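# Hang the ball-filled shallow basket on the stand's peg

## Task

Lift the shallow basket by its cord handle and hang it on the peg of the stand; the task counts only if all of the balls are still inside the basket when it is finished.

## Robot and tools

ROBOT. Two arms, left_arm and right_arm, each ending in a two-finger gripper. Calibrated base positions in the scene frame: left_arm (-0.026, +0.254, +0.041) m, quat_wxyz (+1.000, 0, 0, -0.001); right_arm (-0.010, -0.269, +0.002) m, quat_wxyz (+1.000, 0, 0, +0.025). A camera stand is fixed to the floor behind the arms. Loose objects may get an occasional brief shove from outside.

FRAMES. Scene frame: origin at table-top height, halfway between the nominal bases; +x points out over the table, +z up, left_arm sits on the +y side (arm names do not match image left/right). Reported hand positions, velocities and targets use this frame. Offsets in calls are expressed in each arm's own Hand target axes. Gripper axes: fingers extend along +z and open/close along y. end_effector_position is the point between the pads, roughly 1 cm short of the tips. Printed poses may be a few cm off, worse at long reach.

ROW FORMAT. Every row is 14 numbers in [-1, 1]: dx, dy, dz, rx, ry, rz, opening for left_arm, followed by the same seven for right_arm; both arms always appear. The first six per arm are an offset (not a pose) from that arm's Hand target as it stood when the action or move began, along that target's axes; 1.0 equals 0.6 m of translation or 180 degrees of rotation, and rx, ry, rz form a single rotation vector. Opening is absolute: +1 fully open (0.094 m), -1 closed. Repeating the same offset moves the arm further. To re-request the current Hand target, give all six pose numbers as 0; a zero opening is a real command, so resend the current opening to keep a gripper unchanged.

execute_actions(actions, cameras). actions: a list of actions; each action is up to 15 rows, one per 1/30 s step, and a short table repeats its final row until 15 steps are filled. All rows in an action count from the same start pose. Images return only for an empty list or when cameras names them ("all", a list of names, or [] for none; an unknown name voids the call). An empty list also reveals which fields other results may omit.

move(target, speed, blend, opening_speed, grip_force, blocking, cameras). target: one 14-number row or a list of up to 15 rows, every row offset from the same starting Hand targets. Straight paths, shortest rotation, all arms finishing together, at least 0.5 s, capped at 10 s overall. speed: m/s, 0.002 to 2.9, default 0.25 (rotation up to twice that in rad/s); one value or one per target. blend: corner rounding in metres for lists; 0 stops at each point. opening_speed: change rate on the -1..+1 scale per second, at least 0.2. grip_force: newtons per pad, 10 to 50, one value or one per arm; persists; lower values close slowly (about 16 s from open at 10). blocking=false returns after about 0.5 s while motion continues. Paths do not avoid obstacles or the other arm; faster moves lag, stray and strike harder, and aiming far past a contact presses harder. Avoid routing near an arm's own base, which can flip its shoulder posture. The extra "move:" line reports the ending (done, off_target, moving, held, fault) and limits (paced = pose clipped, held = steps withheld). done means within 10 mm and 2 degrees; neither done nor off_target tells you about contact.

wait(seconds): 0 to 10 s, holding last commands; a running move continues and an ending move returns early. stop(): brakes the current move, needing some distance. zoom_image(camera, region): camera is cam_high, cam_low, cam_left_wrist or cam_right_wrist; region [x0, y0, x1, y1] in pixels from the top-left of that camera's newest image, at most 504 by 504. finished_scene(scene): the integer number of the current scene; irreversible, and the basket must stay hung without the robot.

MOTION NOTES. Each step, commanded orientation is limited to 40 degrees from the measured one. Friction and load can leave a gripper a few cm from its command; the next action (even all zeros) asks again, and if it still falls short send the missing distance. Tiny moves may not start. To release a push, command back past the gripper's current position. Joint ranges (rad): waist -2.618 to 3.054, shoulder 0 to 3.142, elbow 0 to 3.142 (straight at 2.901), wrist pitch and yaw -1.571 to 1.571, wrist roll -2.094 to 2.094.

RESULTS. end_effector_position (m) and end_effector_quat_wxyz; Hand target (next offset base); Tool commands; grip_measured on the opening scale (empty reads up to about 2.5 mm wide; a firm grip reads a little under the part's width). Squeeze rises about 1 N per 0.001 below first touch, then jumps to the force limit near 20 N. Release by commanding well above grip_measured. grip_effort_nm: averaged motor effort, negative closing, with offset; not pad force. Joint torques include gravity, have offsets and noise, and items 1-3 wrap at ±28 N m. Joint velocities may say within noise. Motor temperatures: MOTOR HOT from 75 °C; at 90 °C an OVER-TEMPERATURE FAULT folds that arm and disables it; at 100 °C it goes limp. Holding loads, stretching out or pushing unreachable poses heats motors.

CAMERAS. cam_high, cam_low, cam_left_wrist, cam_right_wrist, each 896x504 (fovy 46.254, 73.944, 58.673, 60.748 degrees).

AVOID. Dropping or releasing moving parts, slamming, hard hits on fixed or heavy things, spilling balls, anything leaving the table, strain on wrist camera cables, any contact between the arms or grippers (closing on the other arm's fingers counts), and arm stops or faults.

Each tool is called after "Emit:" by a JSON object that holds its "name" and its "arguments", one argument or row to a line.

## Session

Emit:
{"name": "execute_actions", "arguments": {
  "actions": []
}}

Emit:
{"name": "zoom_image", "arguments": {
  "camera": "cam_high",
  "region": [340, 200, 640, 420]
}}

Scene clock: 0.00 s.
left_arm: end_effector_position=(+0.3677, +0.2233, +0.1646) grip_measured=+1.000 grip_effort_nm=n/a end_effector_quat_wxyz=(+0.621, +0.036, +0.783, +0.010) | right_arm: end_effector_position=(+0.3807, -0.2765, +0.1104) grip_measured=+1.000 grip_effort_nm=n/a end_effector_quat_wxyz=(+0.570, +0.057, +0.819, -0.027)
Joint positions: left_arm=[-0.117 1.486 0.327 0.928 -0.087 0.043 0.094] | right_arm=[0.001 1.436 0.379 0.697 0.157 0.081 0.094]
Joint velocities: within noise
Joint torques (N m): no reading
Motor temperatures (°C): left_arm=[24 30 40 29 27 26 29] | right_arm=[25 27 32 29 24 24 25]
Heat: left arm: 40 °C; right arm: 32 °C.
Hand target: left_arm +0.3677, +0.2234, +0.1639; +0.619, +0.036, +0.785, +0.011 | right_arm +0.3802, -0.2767, +0.1093; +0.567, +0.057, +0.821, -0.028
Tool commands: left_gripper/opening=+1.0 right_gripper/opening=+1.0

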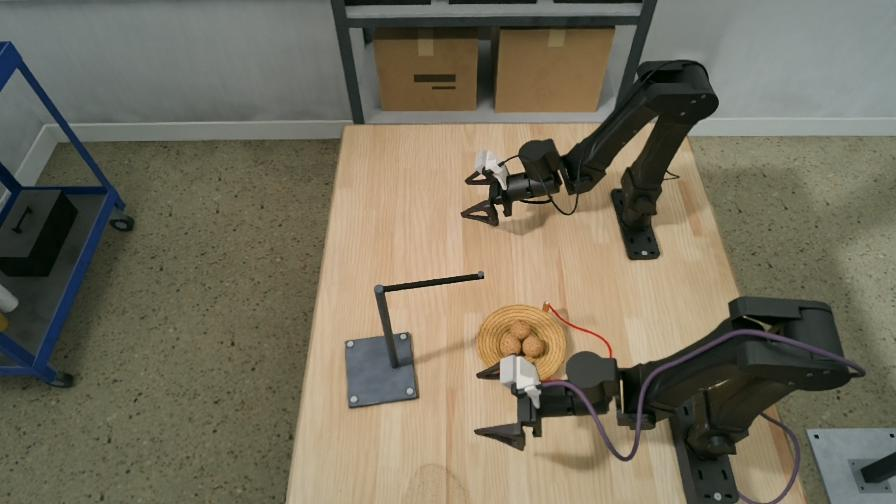

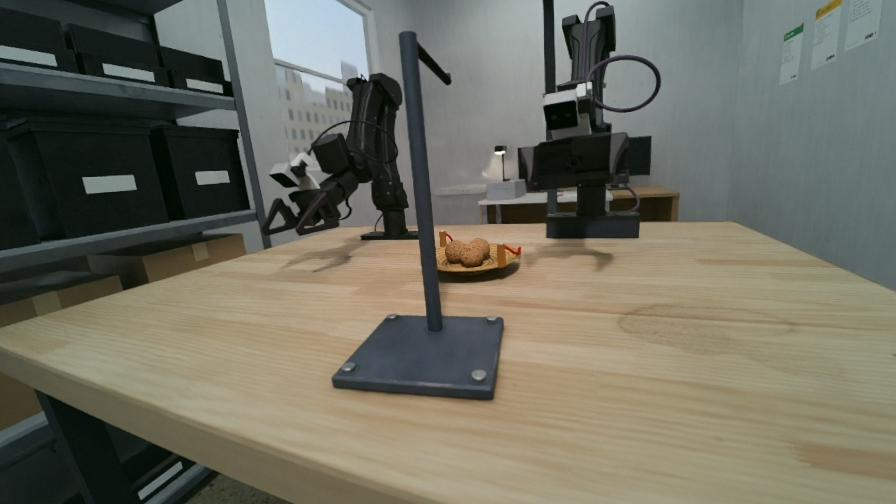

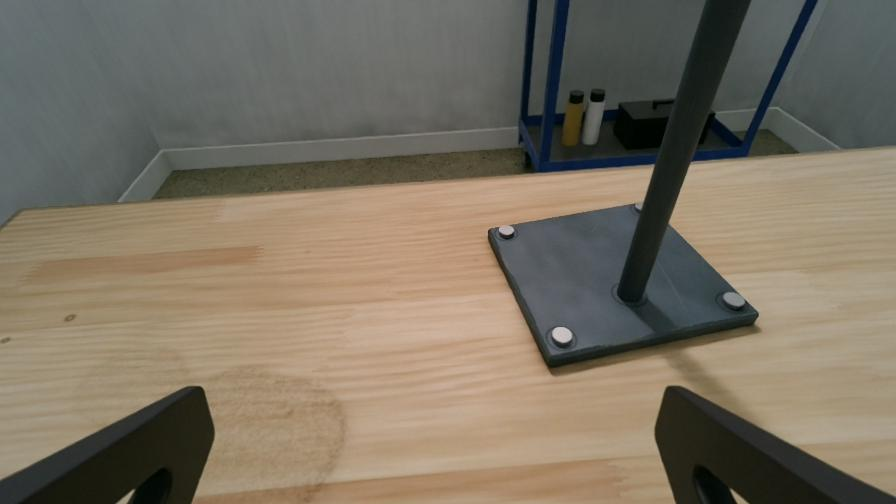

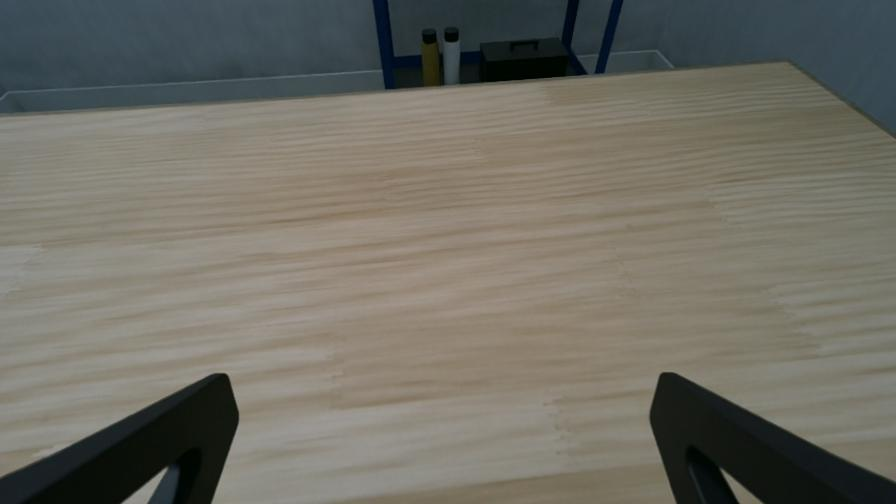

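Scaled by 1.680 from the camera's 896x504 image, which has a finer 1280x720 frame.

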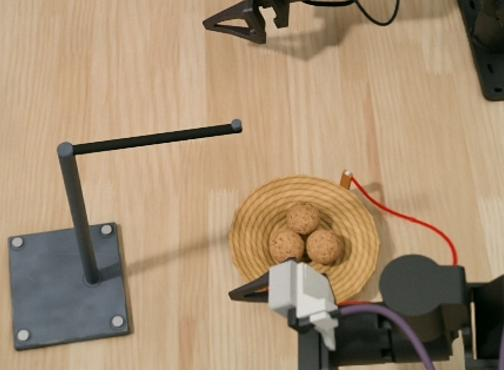

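Emit:
{"name": "move", "arguments": {
  "target": [0.0717,-0.2222,-0.3982,0.4539,0.2160,0.5574,0.1,0,0,0,0,0,0,1],
  "speed": 0.35,
  "cameras": ["cam_high","cam_low","cam_left_wrist"]
}}

Emit:
{"name": "zoom_image", "arguments": {
  "camera": "cam_high",
  "region": [440, 260, 680, 430]
}}

Scene clock: 80.03 s.
left_arm: end_effector_position=(+0.1203, +0.1014, +0.1662) grip_measured=+0.103 grip_effort_nm=-0.17 end_effector_quat_wxyz=(+0.006, +0.892, +0.453, +0.001) | right_arm: end_effector_position=(+0.3807, -0.2765, +0.1104) grip_measured=+1.000 grip_effort_nm=0.02 end_effector_quat_wxyz=(+0.570, +0.057, +0.819, -0.027)
Joint positions: left_arm=[-0.808 1.325 1.09 -1.324 0.002 1.392 0.052] | right_arm=[0.001 1.436 0.379 0.697 0.157 0.081 0.094]
Joint torques (N m): left_arm=[-0.49 -2.96 8.65 -0.03 0.03 0.1] | right_arm=[0.06 -5.76 6.35 1.46 0.04 -0.01]
Motor temperatures (°C): left_arm=[23 31 42 33 26 26 28] | right_arm=[25 28 34 34 24 24 25]
Heat: left arm: 42 °C; right arm: 34 °C.
Hand target: left_arm +0.1198, +0.1002, +0.1699; +0.000, +0.895, +0.445, +0.000 | right_arm +0.3802, -0.2767, +0.1093; +0.567, +0.057, +0.821, -0.028
Off the commanded pose: left_arm 0.004 m, 1 deg | right_arm 0.001 m, 0 deg.
move: done
Images, in order (width x height): cam_high 896x504, cam_low 896x504, cam_left_wrist 896x504.

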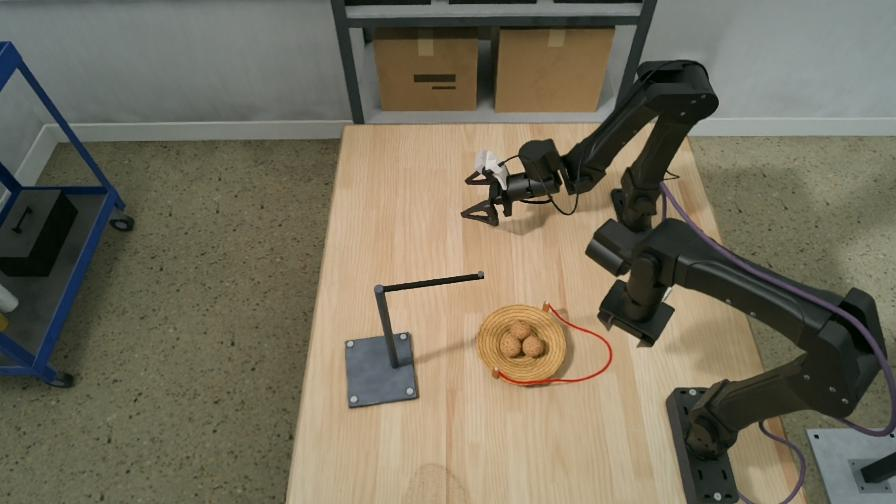

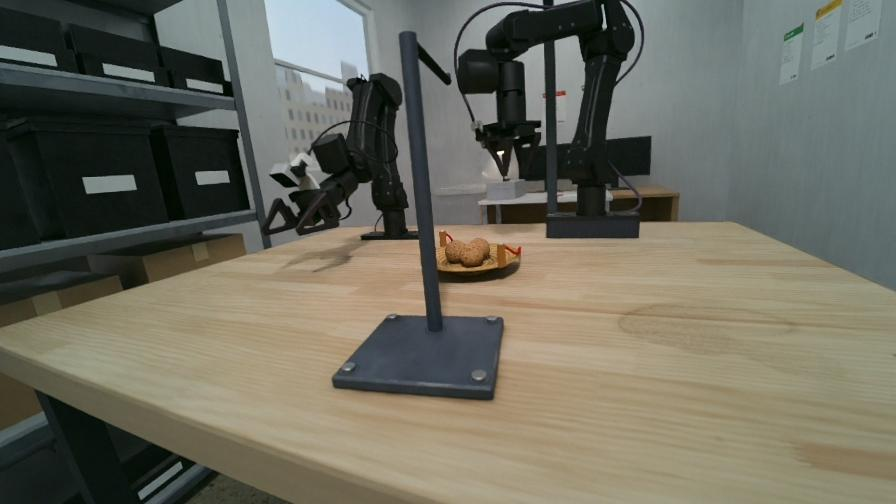

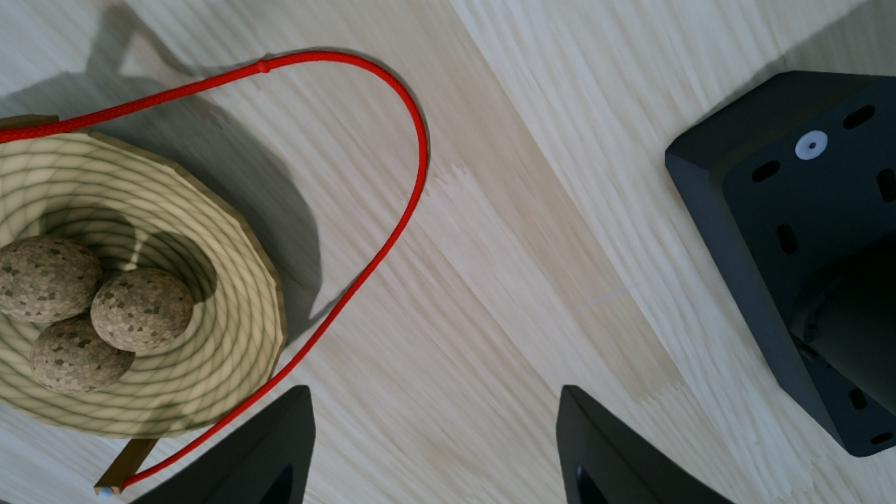

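Scaled by 2.100 from the camera's 896x504 image, which has a finer 1280x720 frame.

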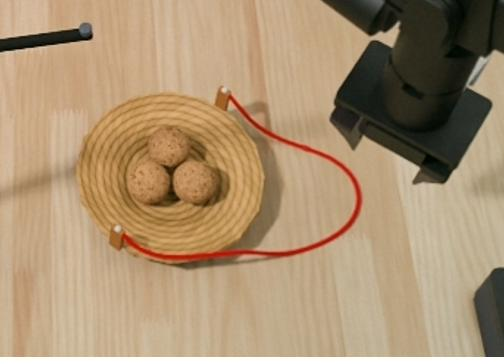

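Emit:
{"name": "move", "arguments": {
  "target": [-0.0175,0.01,0.225,0,0,0,0.1,0,0,0,0,0,0,1],
  "speed": 0.15,
  "cameras": ["cam_left_wrist"]
}}

Scene clock: 111.53 s.
left_arm: end_effector_position=(+0.1213, +0.0872, +0.0414) grip_measured=+0.103 grip_effort_nm=-0.17 end_effector_quat_wxyz=(+0.007, +0.895, +0.446, +0.002) | right_arm: end_effector_position=(+0.3807, -0.2765, +0.1104) grip_measured=+1.000 grip_effort_nm=0.03 end_effector_quat_wxyz=(+0.570, +0.057, +0.819, -0.027)
Joint positions: left_arm=[-0.85 1.506 0.72 -0.77 0 1.366 0.052] | right_arm=[0.001 1.436 0.379 0.697 0.157 0.081 0.094]
Joint torques (N m): left_arm=[-0.53 -3.62 4.71 0.41 0.04 -0.06] | right_arm=[0.1 -5.79 6.31 1.46 0.05 -0.02]
Heat: left arm: 43 °C; right arm: 34 °C.
Hand target: left_arm +0.1182, +0.0881, +0.0350; +0.000, +0.895, +0.445, +0.000 | right_arm +0.3802, -0.2767, +0.1093; +0.567, +0.057, +0.821, -0.028
Off the commanded pose: left_arm 0.007 m, 1 deg | right_arm 0.001 m, 0 deg.
move: done
Images, in order (width x height): cam_left_wrist 896x504.

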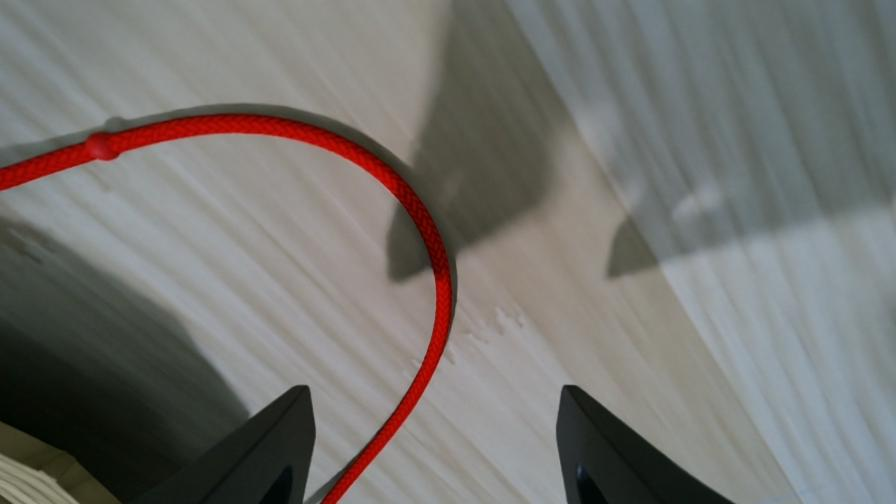

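Emit:
{"name": "move", "arguments": {
  "target": [0.003,0.004,0.0467,0,0,0,0.1,0,0,0,0,0,0,1],
  "speed": 0.07,
  "cameras": ["cam_left_wrist"]
}}

Scene clock: 119.70 s.
left_arm: end_effector_position=(+0.1234, +0.0850, +0.0133) grip_measured=+0.103 grip_effort_nm=-0.17 end_effector_quat_wxyz=(+0.007, +0.895, +0.446, +0.002) | right_arm: end_effector_position=(+0.3807, -0.2765, +0.1104) grip_measured=+1.000 grip_effort_nm=0.02 end_effector_quat_wxyz=(+0.570, +0.057, +0.819, -0.027)
Joint positions: left_arm=[-0.85 1.594 0.669 -0.631 -0.001 1.366 0.052] | right_arm=[0.001 1.436 0.379 0.697 0.157 0.081 0.094]
Joint torques (N m): left_arm=[0.25 -4.08 4.11 0.4 0.05 0.03] | right_arm=[0.08 -5.75 6.32 1.47 0.04 -0.01]
Heat: left arm: 42 °C; right arm: 34 °C.
Hand target: left_arm +0.1212, +0.0882, +0.0069; +0.000, +0.895, +0.445, +0.000 | right_arm +0.3802, -0.2767, +0.1093; +0.567, +0.057, +0.821, -0.028
Off the commanded pose: left_arm 0.007 m, 1 deg | right_arm 0.001 m, 0 deg.
move: done
Images, in order (width x height): cam_left_wrist 896x504.

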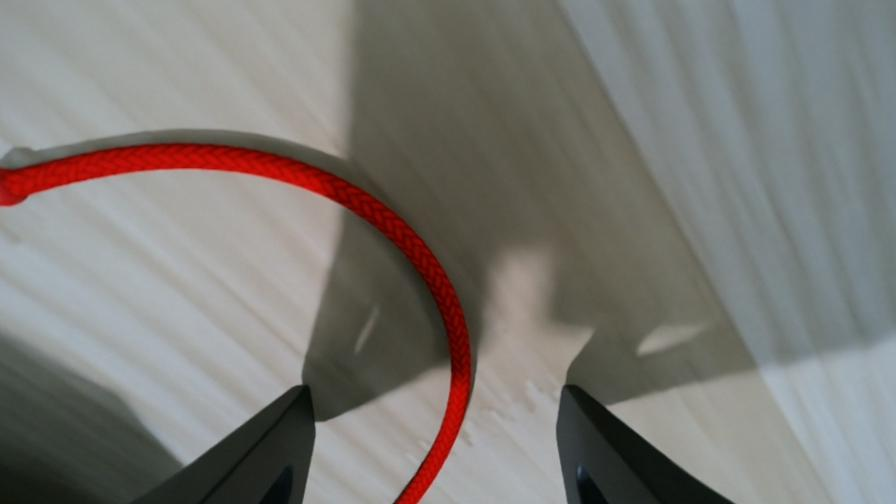

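Emit:
{"name": "move", "arguments": {
  "target": [0,0,0,0,0,0,-1,0,0,0,0,0,0,1],
  "opening_speed": 0.6,
  "cameras": ["cam_left_wrist"]
}}

Scene clock: 125.33 s.
left_arm: end_effector_position=(+0.1236, +0.0848, +0.0133) grip_measured=-0.984 grip_effort_nm=-0.89 end_effector_quat_wxyz=(+0.008, +0.895, +0.446, +0.002) | right_arm: end_effector_position=(+0.3807, -0.2765, +0.1104) grip_measured=+1.000 grip_effort_nm=0.02 end_effector_quat_wxyz=(+0.570, +0.057, +0.819, -0.027)
Joint positions: left_arm=[-0.85 1.594 0.669 -0.63 -0.001 1.366 0.001] | right_arm=[0.001 1.436 0.379 0.697 0.157 0.081 0.094]
Joint torques (N m): left_arm=[0.25 -4.1 4.11 0.41 0.05 0.03] | right_arm=[0.05 -5.75 6.27 1.47 0.05 -0.02]
Heat: left arm: 42 °C; right arm: 34 °C.
Hand target: left_arm +0.1212, +0.0882, +0.0069; +0.000, +0.895, +0.445, +0.000 | right_arm +0.3802, -0.2767, +0.1093; +0.567, +0.057, +0.821, -0.028
Off the commanded pose: left_arm 0.008 m, 1 deg | right_arm 0.001 m, 0 deg.
move: done
Images, in order (width x height): cam_left_wrist 896x504.

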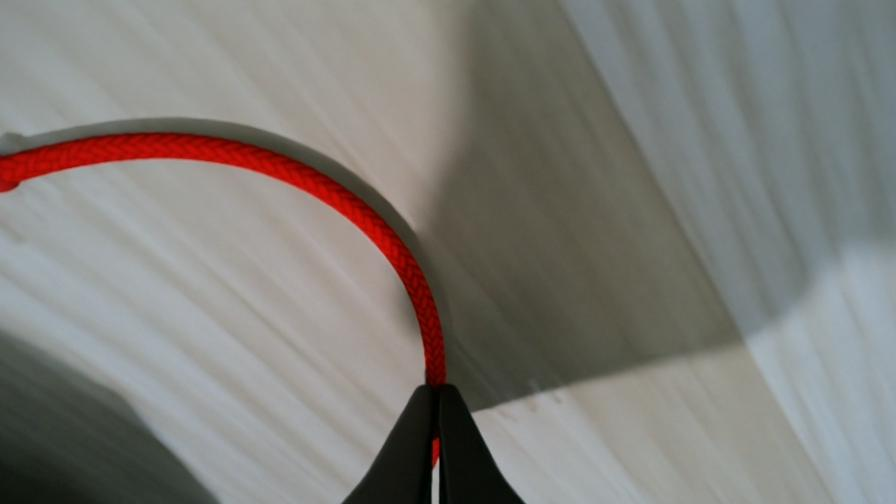

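Emit:
{"name": "move", "arguments": {
  "target": [
    [0,0,0,0,0,0,-0.6,0,0,0,0,0,0,1],
    [0,0,0.012,0,0,0,-0.6,0,0,0,0,0,0,1],
    [0,0,0.012,0,0,0,-1,0,0,0,0,0,0,1]
  ],
  "speed": 0.05,
  "opening_speed": 0.8,
  "cameras": ["cam_left_wrist"]
}}

Emit:
{"name": "zoom_image", "arguments": {
  "camera": "cam_left_wrist",
  "region": [340, 300, 540, 500]
}}

Scene clock: 136.70 s.
left_arm: end_effector_position=(+0.1275, +0.0814, +0.0111) grip_measured=-0.966 grip_effort_nm=-1.01 end_effector_quat_wxyz=(+0.016, +0.895, +0.446, +0.007) | right_arm: end_effector_position=(+0.3807, -0.2765, +0.1104) grip_measured=+1.000 grip_effort_nm=0.02 end_effector_quat_wxyz=(+0.570, +0.057, +0.819, -0.027)
Joint positions: left_arm=[-0.85 1.603 0.666 -0.6 -0.005 1.366 0.002] | right_arm=[0.001 1.436 0.379 0.697 0.157 0.081 0.094]
Joint torques (N m): left_arm=[0.25 -3.12 3.26 0.49 0.09 0.03] | right_arm=[0.08 -5.76 6.32 1.46 0.04 -0.02]
Heat: left arm: 41 °C; right arm: 34 °C.
Hand target: left_arm +0.1212, +0.0881, -0.0003; +0.000, +0.895, +0.445, +0.000 | right_arm +0.3802, -0.2767, +0.1093; +0.567, +0.057, +0.821, -0.028
Off the commanded pose: left_arm 0.015 m, 2 deg | right_arm 0.001 m, 0 deg.
move: off_target (left_arm); target 3's new opening was sent with left_arm's hand 0.013 m and 1 deg from that target
Images, in order (width x height): cam_left_wrist 896x504.

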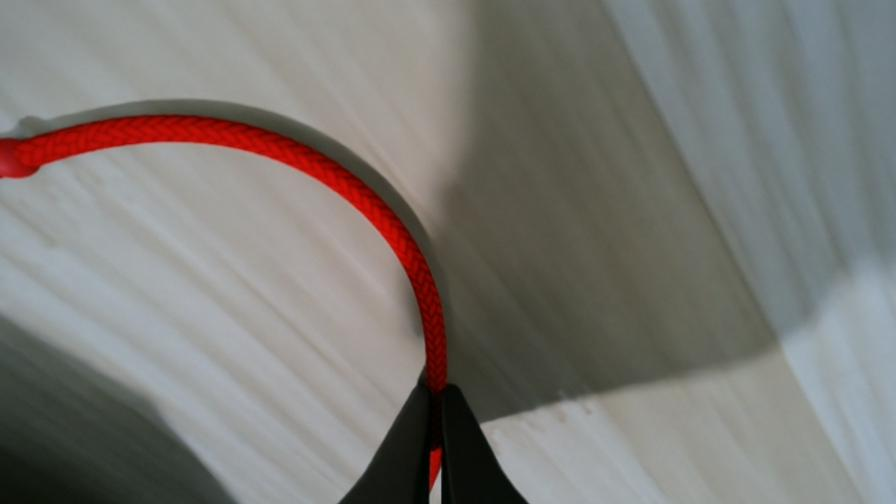

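Scaled by 2.520 from the camera's 896x504 image, which has a finer 1280x720 frame.

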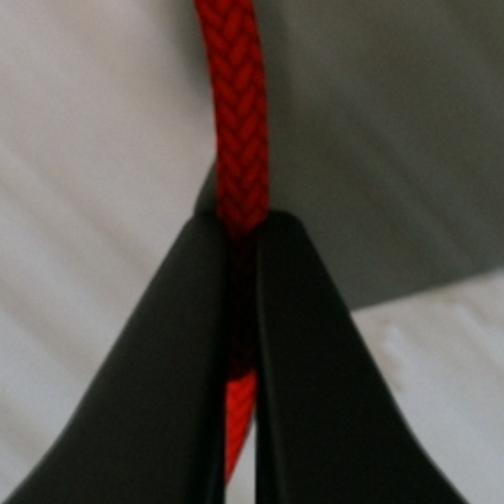

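Emit:
{"name": "move", "arguments": {
  "target": [
    [0.0252,0.0833,-0.167,0,0,0,-1,0,0,0,0,0,0,1],
    [0.0982,0.2578,-0.3167,0,0,0,-1,0,0,0,0,0,0,1]
  ],
  "speed": 0.12,
  "blend": [0.03,0],
  "cameras": ["cam_high","cam_low","cam_left_wrist"]
}}

Scene clock: 147.73 s.
left_arm: end_effector_position=(+0.2801, +0.0410, +0.1950) grip_measured=-0.968 grip_effort_nm=-1.06 end_effector_quat_wxyz=(+0.014, +0.894, +0.448, +0.010) | right_arm: end_effector_position=(+0.3807, -0.2765, +0.1104) grip_measured=+1.000 grip_effort_nm=0.02 end_effector_quat_wxyz=(+0.570, +0.057, +0.819, -0.027)
Joint positions: left_arm=[-0.61 1.939 1.856 -1.455 -0.005 1.599 0.001] | right_arm=[0.001 1.436 0.379 0.697 0.157 0.081 0.094]
Joint torques (N m): left_arm=[0.39 -8.03 8.38 -0.04 0.08 0.11] | right_arm=[0.05 -5.76 6.34 1.47 0.03 -0.02]
Heat: left arm: 41 °C; right arm: 35 °C.
Hand target: left_arm +0.2802, +0.0418, +0.1897; +0.000, +0.895, +0.445, +0.000 | right_arm +0.3802, -0.2767, +0.1093; +0.567, +0.057, +0.821, -0.028
Off the commanded pose: left_arm 0.005 m, 2 deg | right_arm 0.001 m, 0 deg.
move: done
Images, in order (width x height): cam_high 896x504, cam_low 896x504, cam_left_wrist 896x504.

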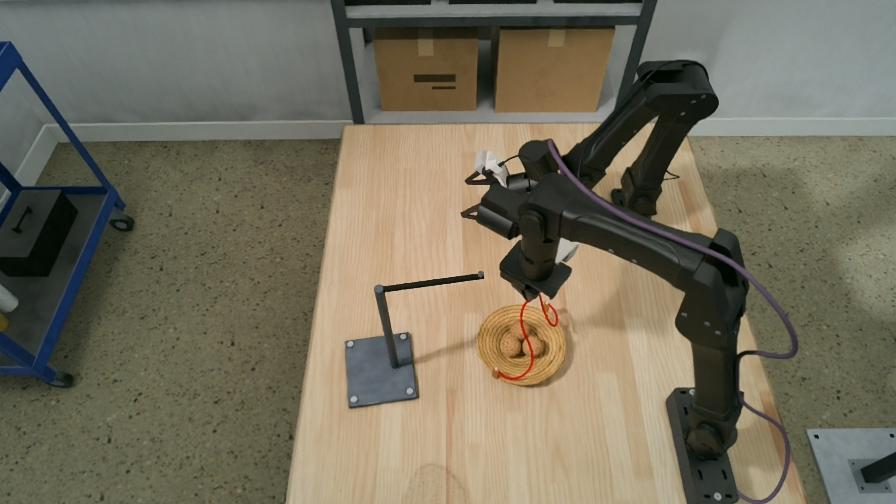

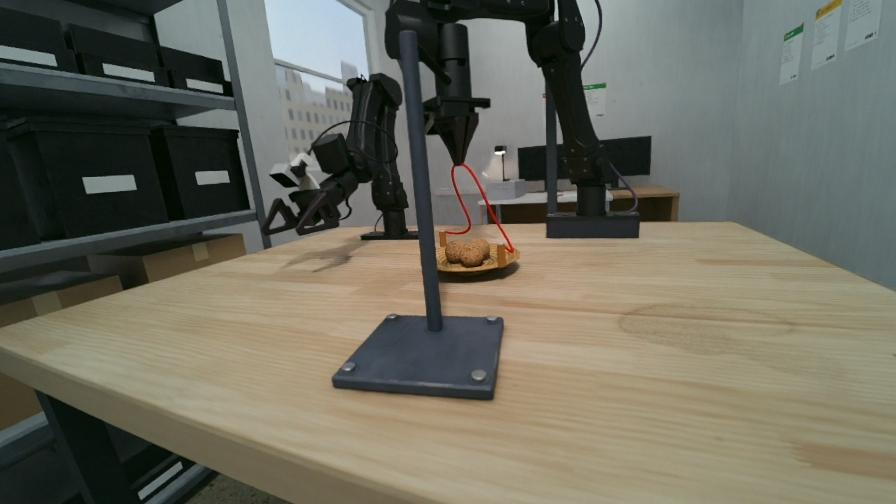

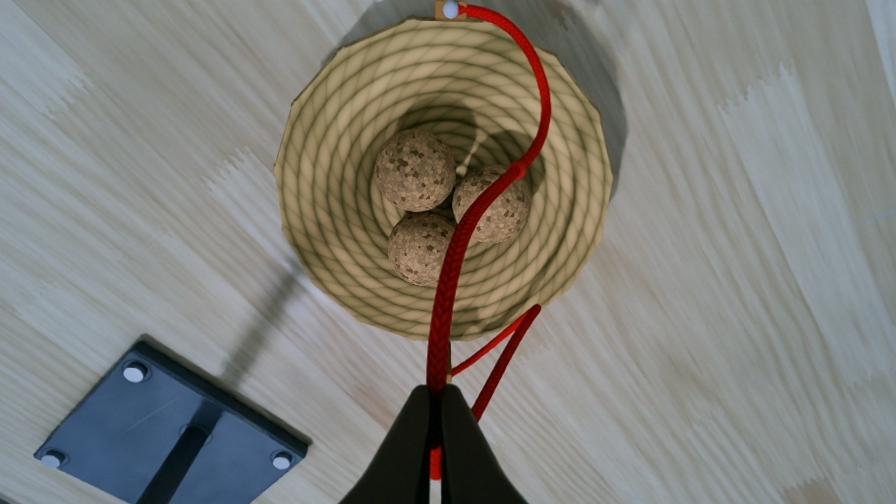

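Emit:
{"name": "move", "arguments": {
  "target": [0,0,-0.105,-0.0833,0,0,-1,0,0,0,0,0,0,1],
  "speed": 0.08,
  "cameras": ["cam_high","cam_low","cam_left_wrist"]
}}

Scene clock: 166.03 s.
left_arm: end_effector_position=(+0.2829, +0.0400, +0.2473) grip_measured=-0.968 grip_effort_nm=-1.05 end_effector_quat_wxyz=(+0.105, +0.888, +0.444, +0.058) | right_arm: end_effector_position=(+0.3807, -0.2765, +0.1104) grip_measured=+1.000 grip_effort_nm=0.02 end_effector_quat_wxyz=(+0.570, +0.057, +0.819, -0.027)
Joint positions: left_arm=[-0.608 1.778 1.831 -1.384 -0.003 1.604 0.001] | right_arm=[0.001 1.436 0.379 0.697 0.157 0.081 0.094]
Joint torques (N m): left_arm=[0.61 -12.21 5.16 0.82 0.17 0.1] | right_arm=[0.09 -5.74 6.31 1.48 0.05 -0.01]
Heat: left arm: 42 °C; right arm: 35 °C.
Hand target: left_arm +0.2802, +0.0419, +0.2527; +0.117, +0.888, +0.442, +0.058 | right_arm +0.3802, -0.2767, +0.1093; +0.567, +0.057, +0.821, -0.028
Off the commanded pose: left_arm 0.006 m, 1 deg | right_arm 0.001 m, 0 deg.
move: done
Images, in order (width x height): cam_high 896x504, cam_low 896x504, cam_left_wrist 896x504.

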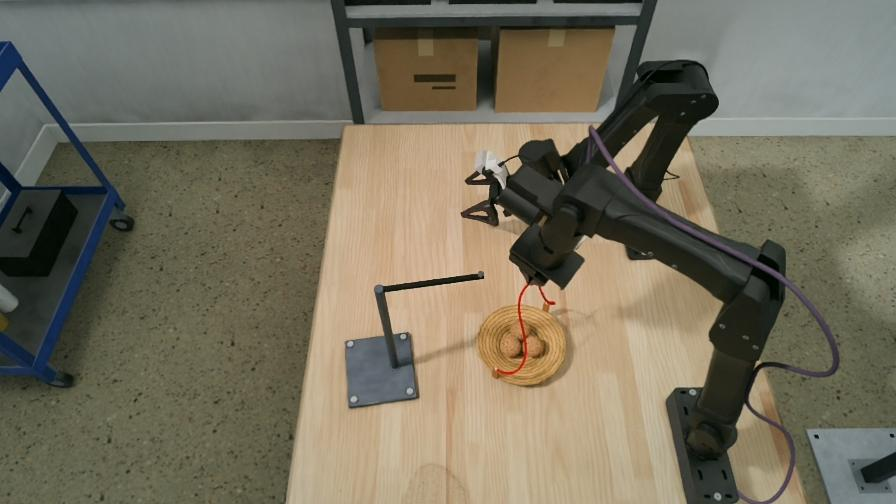

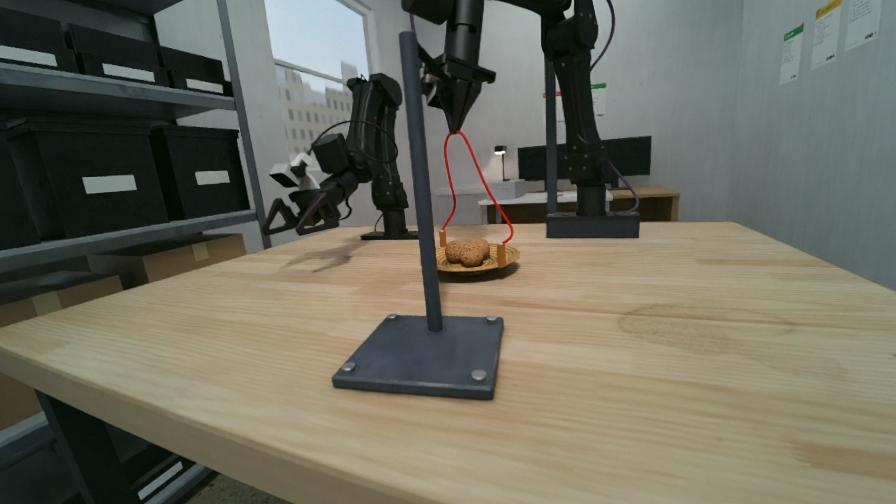

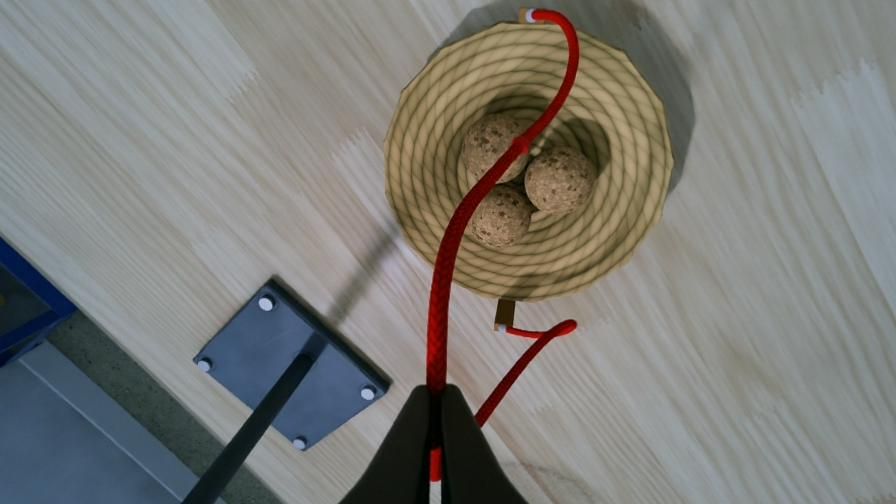

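Emit:
{"name": "move", "arguments": {
  "target": [0,0.0045,-0.0403,-0.03,0,0,-1,0,0,0,0,0,0,1],
  "speed": 0.05,
  "cameras": ["cam_high","cam_low","cam_left_wrist"]
}}

Scene clock: 188.13 s.
left_arm: end_effector_position=(+0.2792, +0.0413, +0.2701) grip_measured=-0.968 grip_effort_nm=-1.06 end_effector_quat_wxyz=(+0.144, +0.883, +0.440, +0.077) | right_arm: end_effector_position=(+0.3807, -0.2765, +0.1104) grip_measured=+1.000 grip_effort_nm=0.02 end_effector_quat_wxyz=(+0.570, +0.057, +0.819, -0.027)
Joint positions: left_arm=[-0.607 1.698 1.806 -1.35 0.003 1.606 0.001] | right_arm=[0.001 1.436 0.379 0.697 0.157 0.081 0.094]
Joint torques (N m): left_arm=[0.8 -11.55 5.38 1.01 0.16 0.09] | right_arm=[0.08 -5.75 6.28 1.47 0.04 -0.03]
Heat: left arm: 41 °C; right arm: 35 °C.
Hand target: left_arm +0.2773, +0.0441, +0.2767; +0.158, +0.881, +0.438, +0.078 | right_arm +0.3802, -0.2767, +0.1093; +0.567, +0.057, +0.821, -0.028
Off the commanded pose: left_arm 0.007 m, 2 deg | right_arm 0.001 m, 0 deg.
move: done
Images, in order (width x height): cam_high 896x504, cam_low 896x504, cam_left_wrist 896x504.

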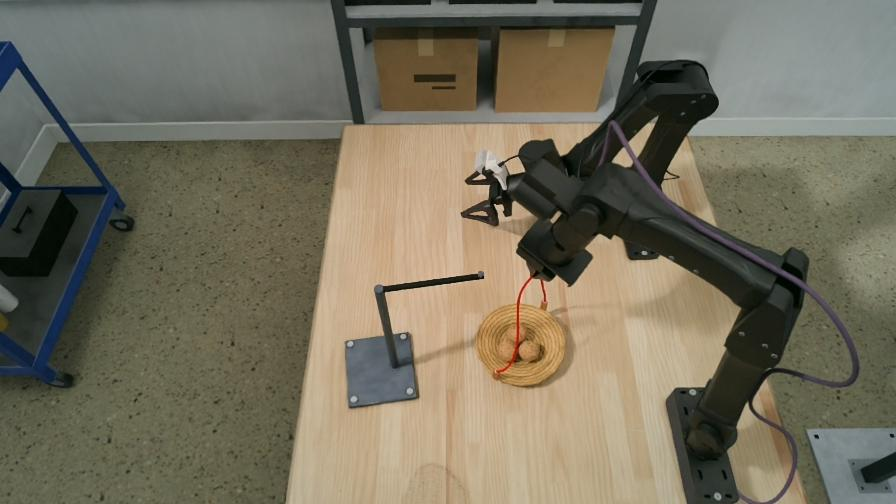

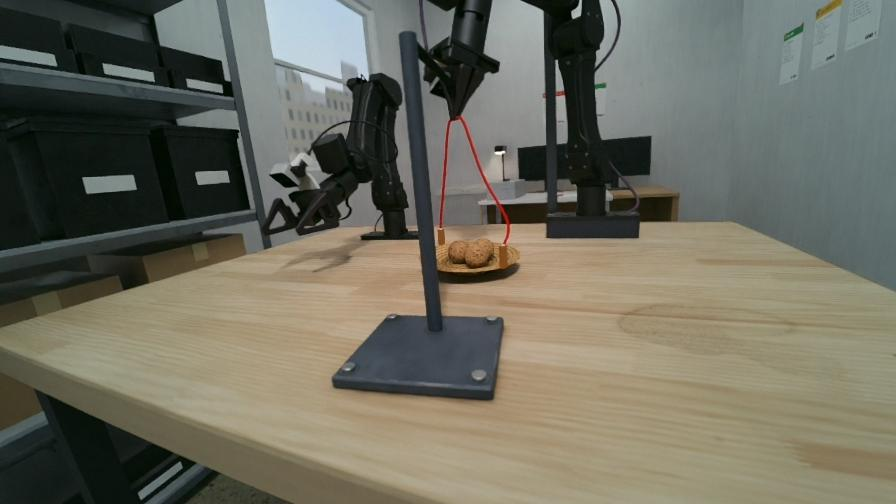

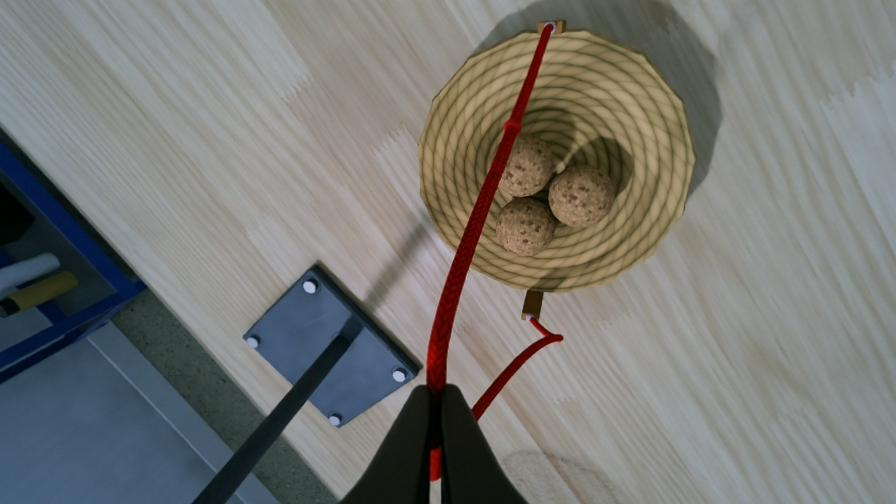

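Emit:
{"name": "move", "arguments": {
  "target": [-0.0133,0.0257,-0.0705,-0.03,0,0,-1,0,0,0,0,0,0,1],
  "speed": 0.03,
  "cameras": ["cam_high","cam_low","cam_left_wrist"]
}}

Scene clock: 199.40 s.
left_arm: end_effector_position=(+0.2786, +0.0386, +0.3006) grip_measured=-0.969 grip_effort_nm=-1.05 end_effector_quat_wxyz=(+0.175, +0.877, +0.437, +0.092) | right_arm: end_effector_position=(+0.3807, -0.2765, +0.1104) grip_measured=+1.000 grip_effort_nm=0.02 end_effector_quat_wxyz=(+0.570, +0.057, +0.819, -0.027)
Joint positions: left_arm=[-0.614 1.678 1.887 -1.381 0.003 1.601 0.001] | right_arm=[0.001 1.436 0.379 0.697 0.157 0.081 0.094]
Joint torques (N m): left_arm=[-0.53 -11.62 9.18 0.84 0.11 -0.07] | right_arm=[0.08 -5.76 6.3 1.46 0.04 -0.02]
Heat: left arm: 41 °C; right arm: 35 °C.
Hand target: left_arm +0.2723, +0.0379, +0.3217; +0.200, +0.873, +0.434, +0.099 | right_arm +0.3802, -0.2767, +0.1093; +0.567, +0.057, +0.821, -0.028
Off the commanded pose: left_arm 0.022 m, 3 deg | right_arm 0.001 m, 0 deg.
move: off_target (left_arm)
Images, in order (width x height): cam_high 896x504, cam_low 896x504, cam_left_wrist 896x504.

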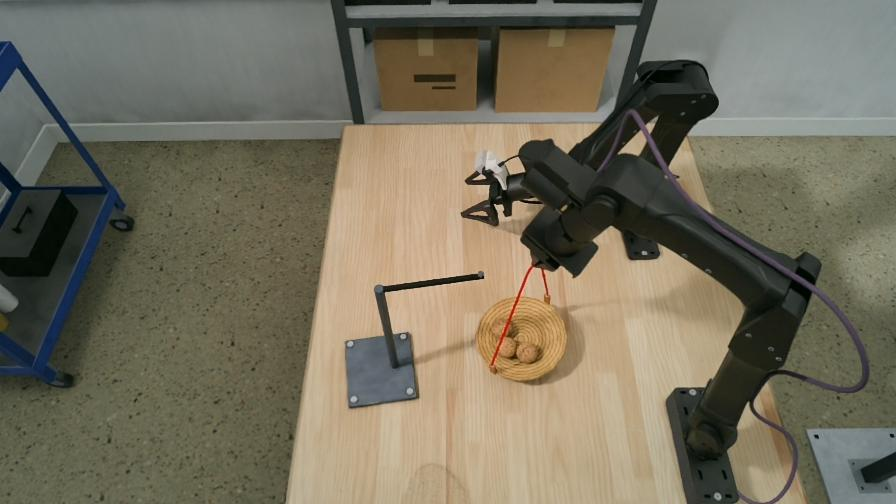

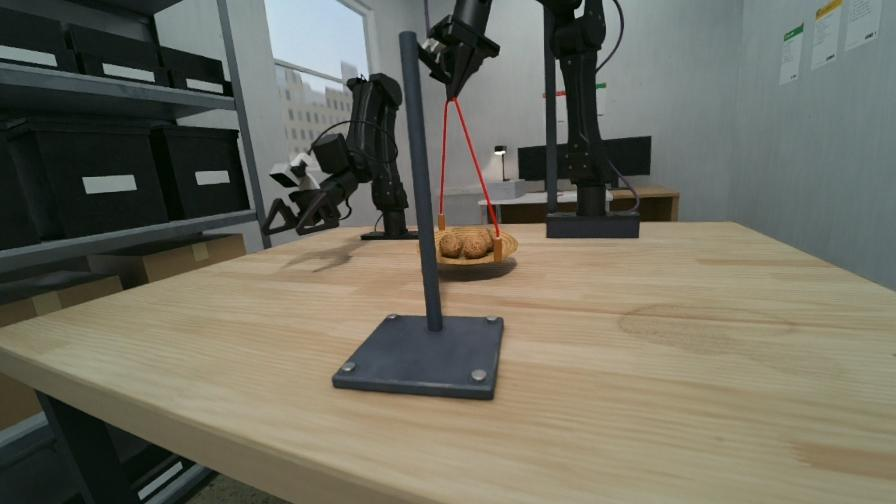

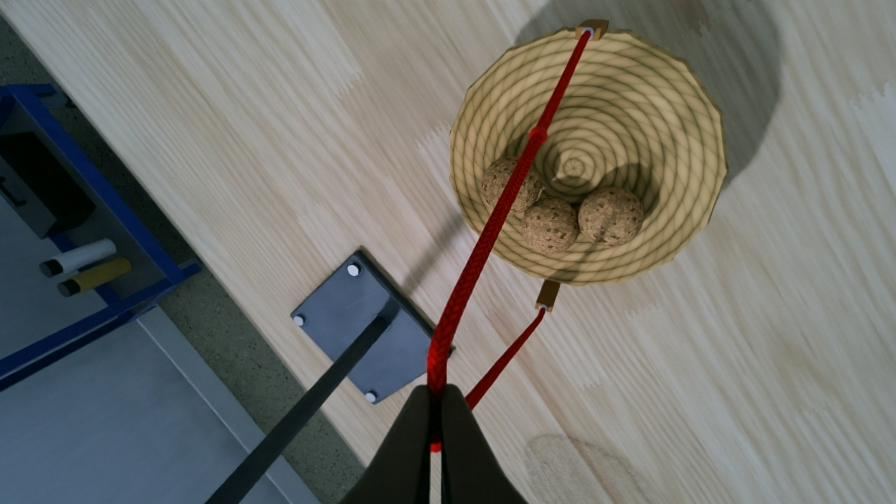

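Emit:
{"name": "move", "arguments": {
  "target": [0,0.0217,-0.045,0,0,0,-1,0,0,0,0,0,0,1],
  "speed": 0.03,
  "cameras": ["cam_high","cam_low","cam_left_wrist"]
}}

Emit:
{"name": "zoom_image", "arguments": {
  "camera": "cam_low",
  "region": [340, 20, 580, 290]
}}

Scene clock: 207.40 s.
left_arm: end_effector_position=(+0.2725, +0.0429, +0.3505) grip_measured=-0.969 grip_effort_nm=-1.05 end_effector_quat_wxyz=(+0.199, +0.872, +0.435, +0.105) | right_arm: end_effector_position=(+0.3807, -0.2765, +0.1104) grip_measured=+1.000 grip_effort_nm=0.02 end_effector_quat_wxyz=(+0.570, +0.057, +0.819, -0.027)
Joint positions: left_arm=[-0.614 1.709 2.13 -1.539 0.003 1.6 0.001] | right_arm=[0.001 1.436 0.379 0.697 0.157 0.081 0.094]
Joint torques (N m): left_arm=[-0.58 -6.06 8.46 0.99 0.1 -0.08] | right_arm=[0.08 -5.74 6.34 1.47 0.05 -0.01]
Heat: left arm: 42 °C; right arm: 35 °C.
Hand target: left_arm +0.2722, +0.0379, +0.3518; +0.200, +0.873, +0.434, +0.099 | right_arm +0.3802, -0.2767, +0.1093; +0.567, +0.057, +0.821, -0.028
Off the commanded pose: left_arm 0.005 m, 1 deg | right_arm 0.001 m, 0 deg.
move: done
Images, in order (width x height): cam_high 896x504, cam_low 896x504, cam_left_wrist 896x504.

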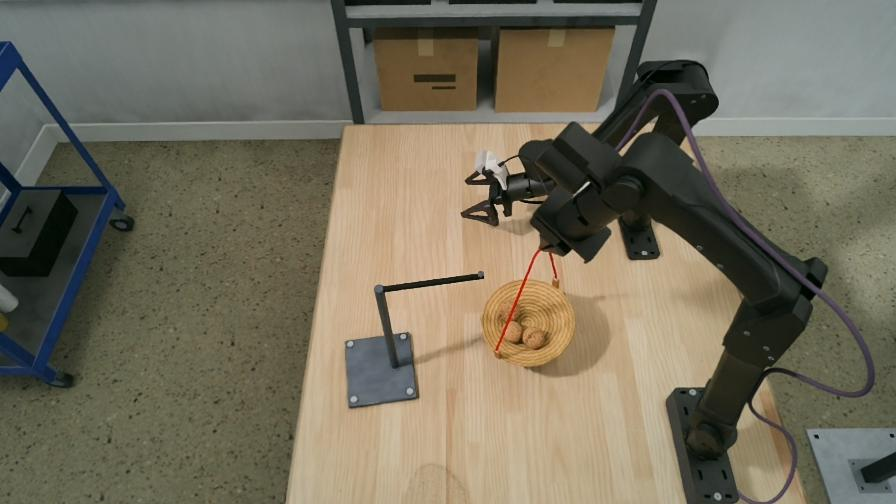

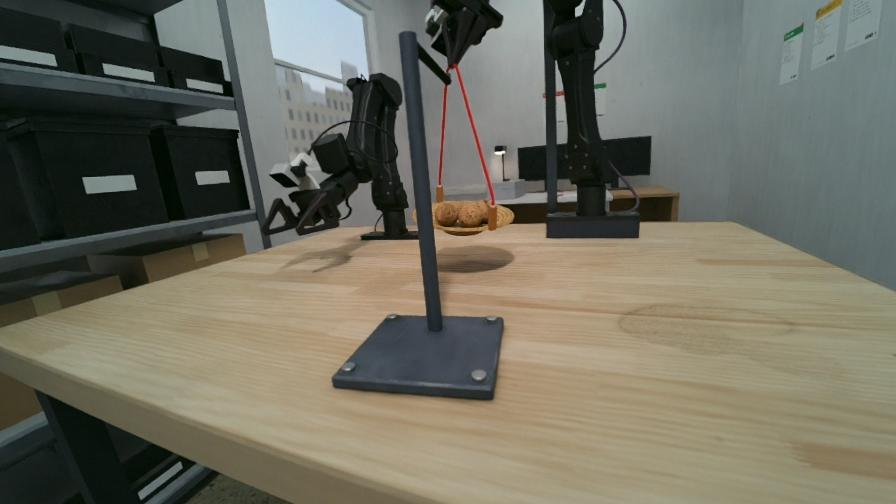

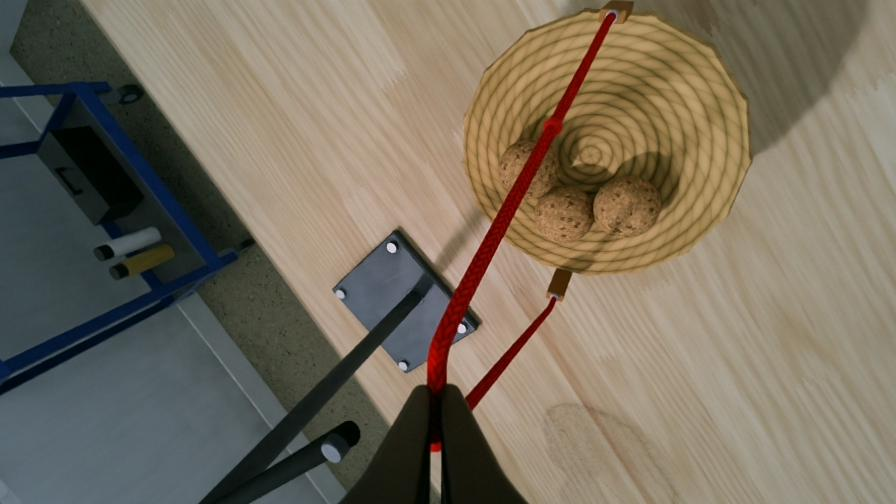

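Scaled by 1.867 from the camera's 896x504 image, which has a finer 1280x720 frame.

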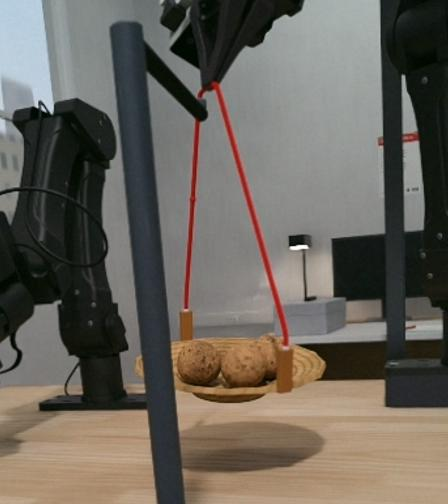

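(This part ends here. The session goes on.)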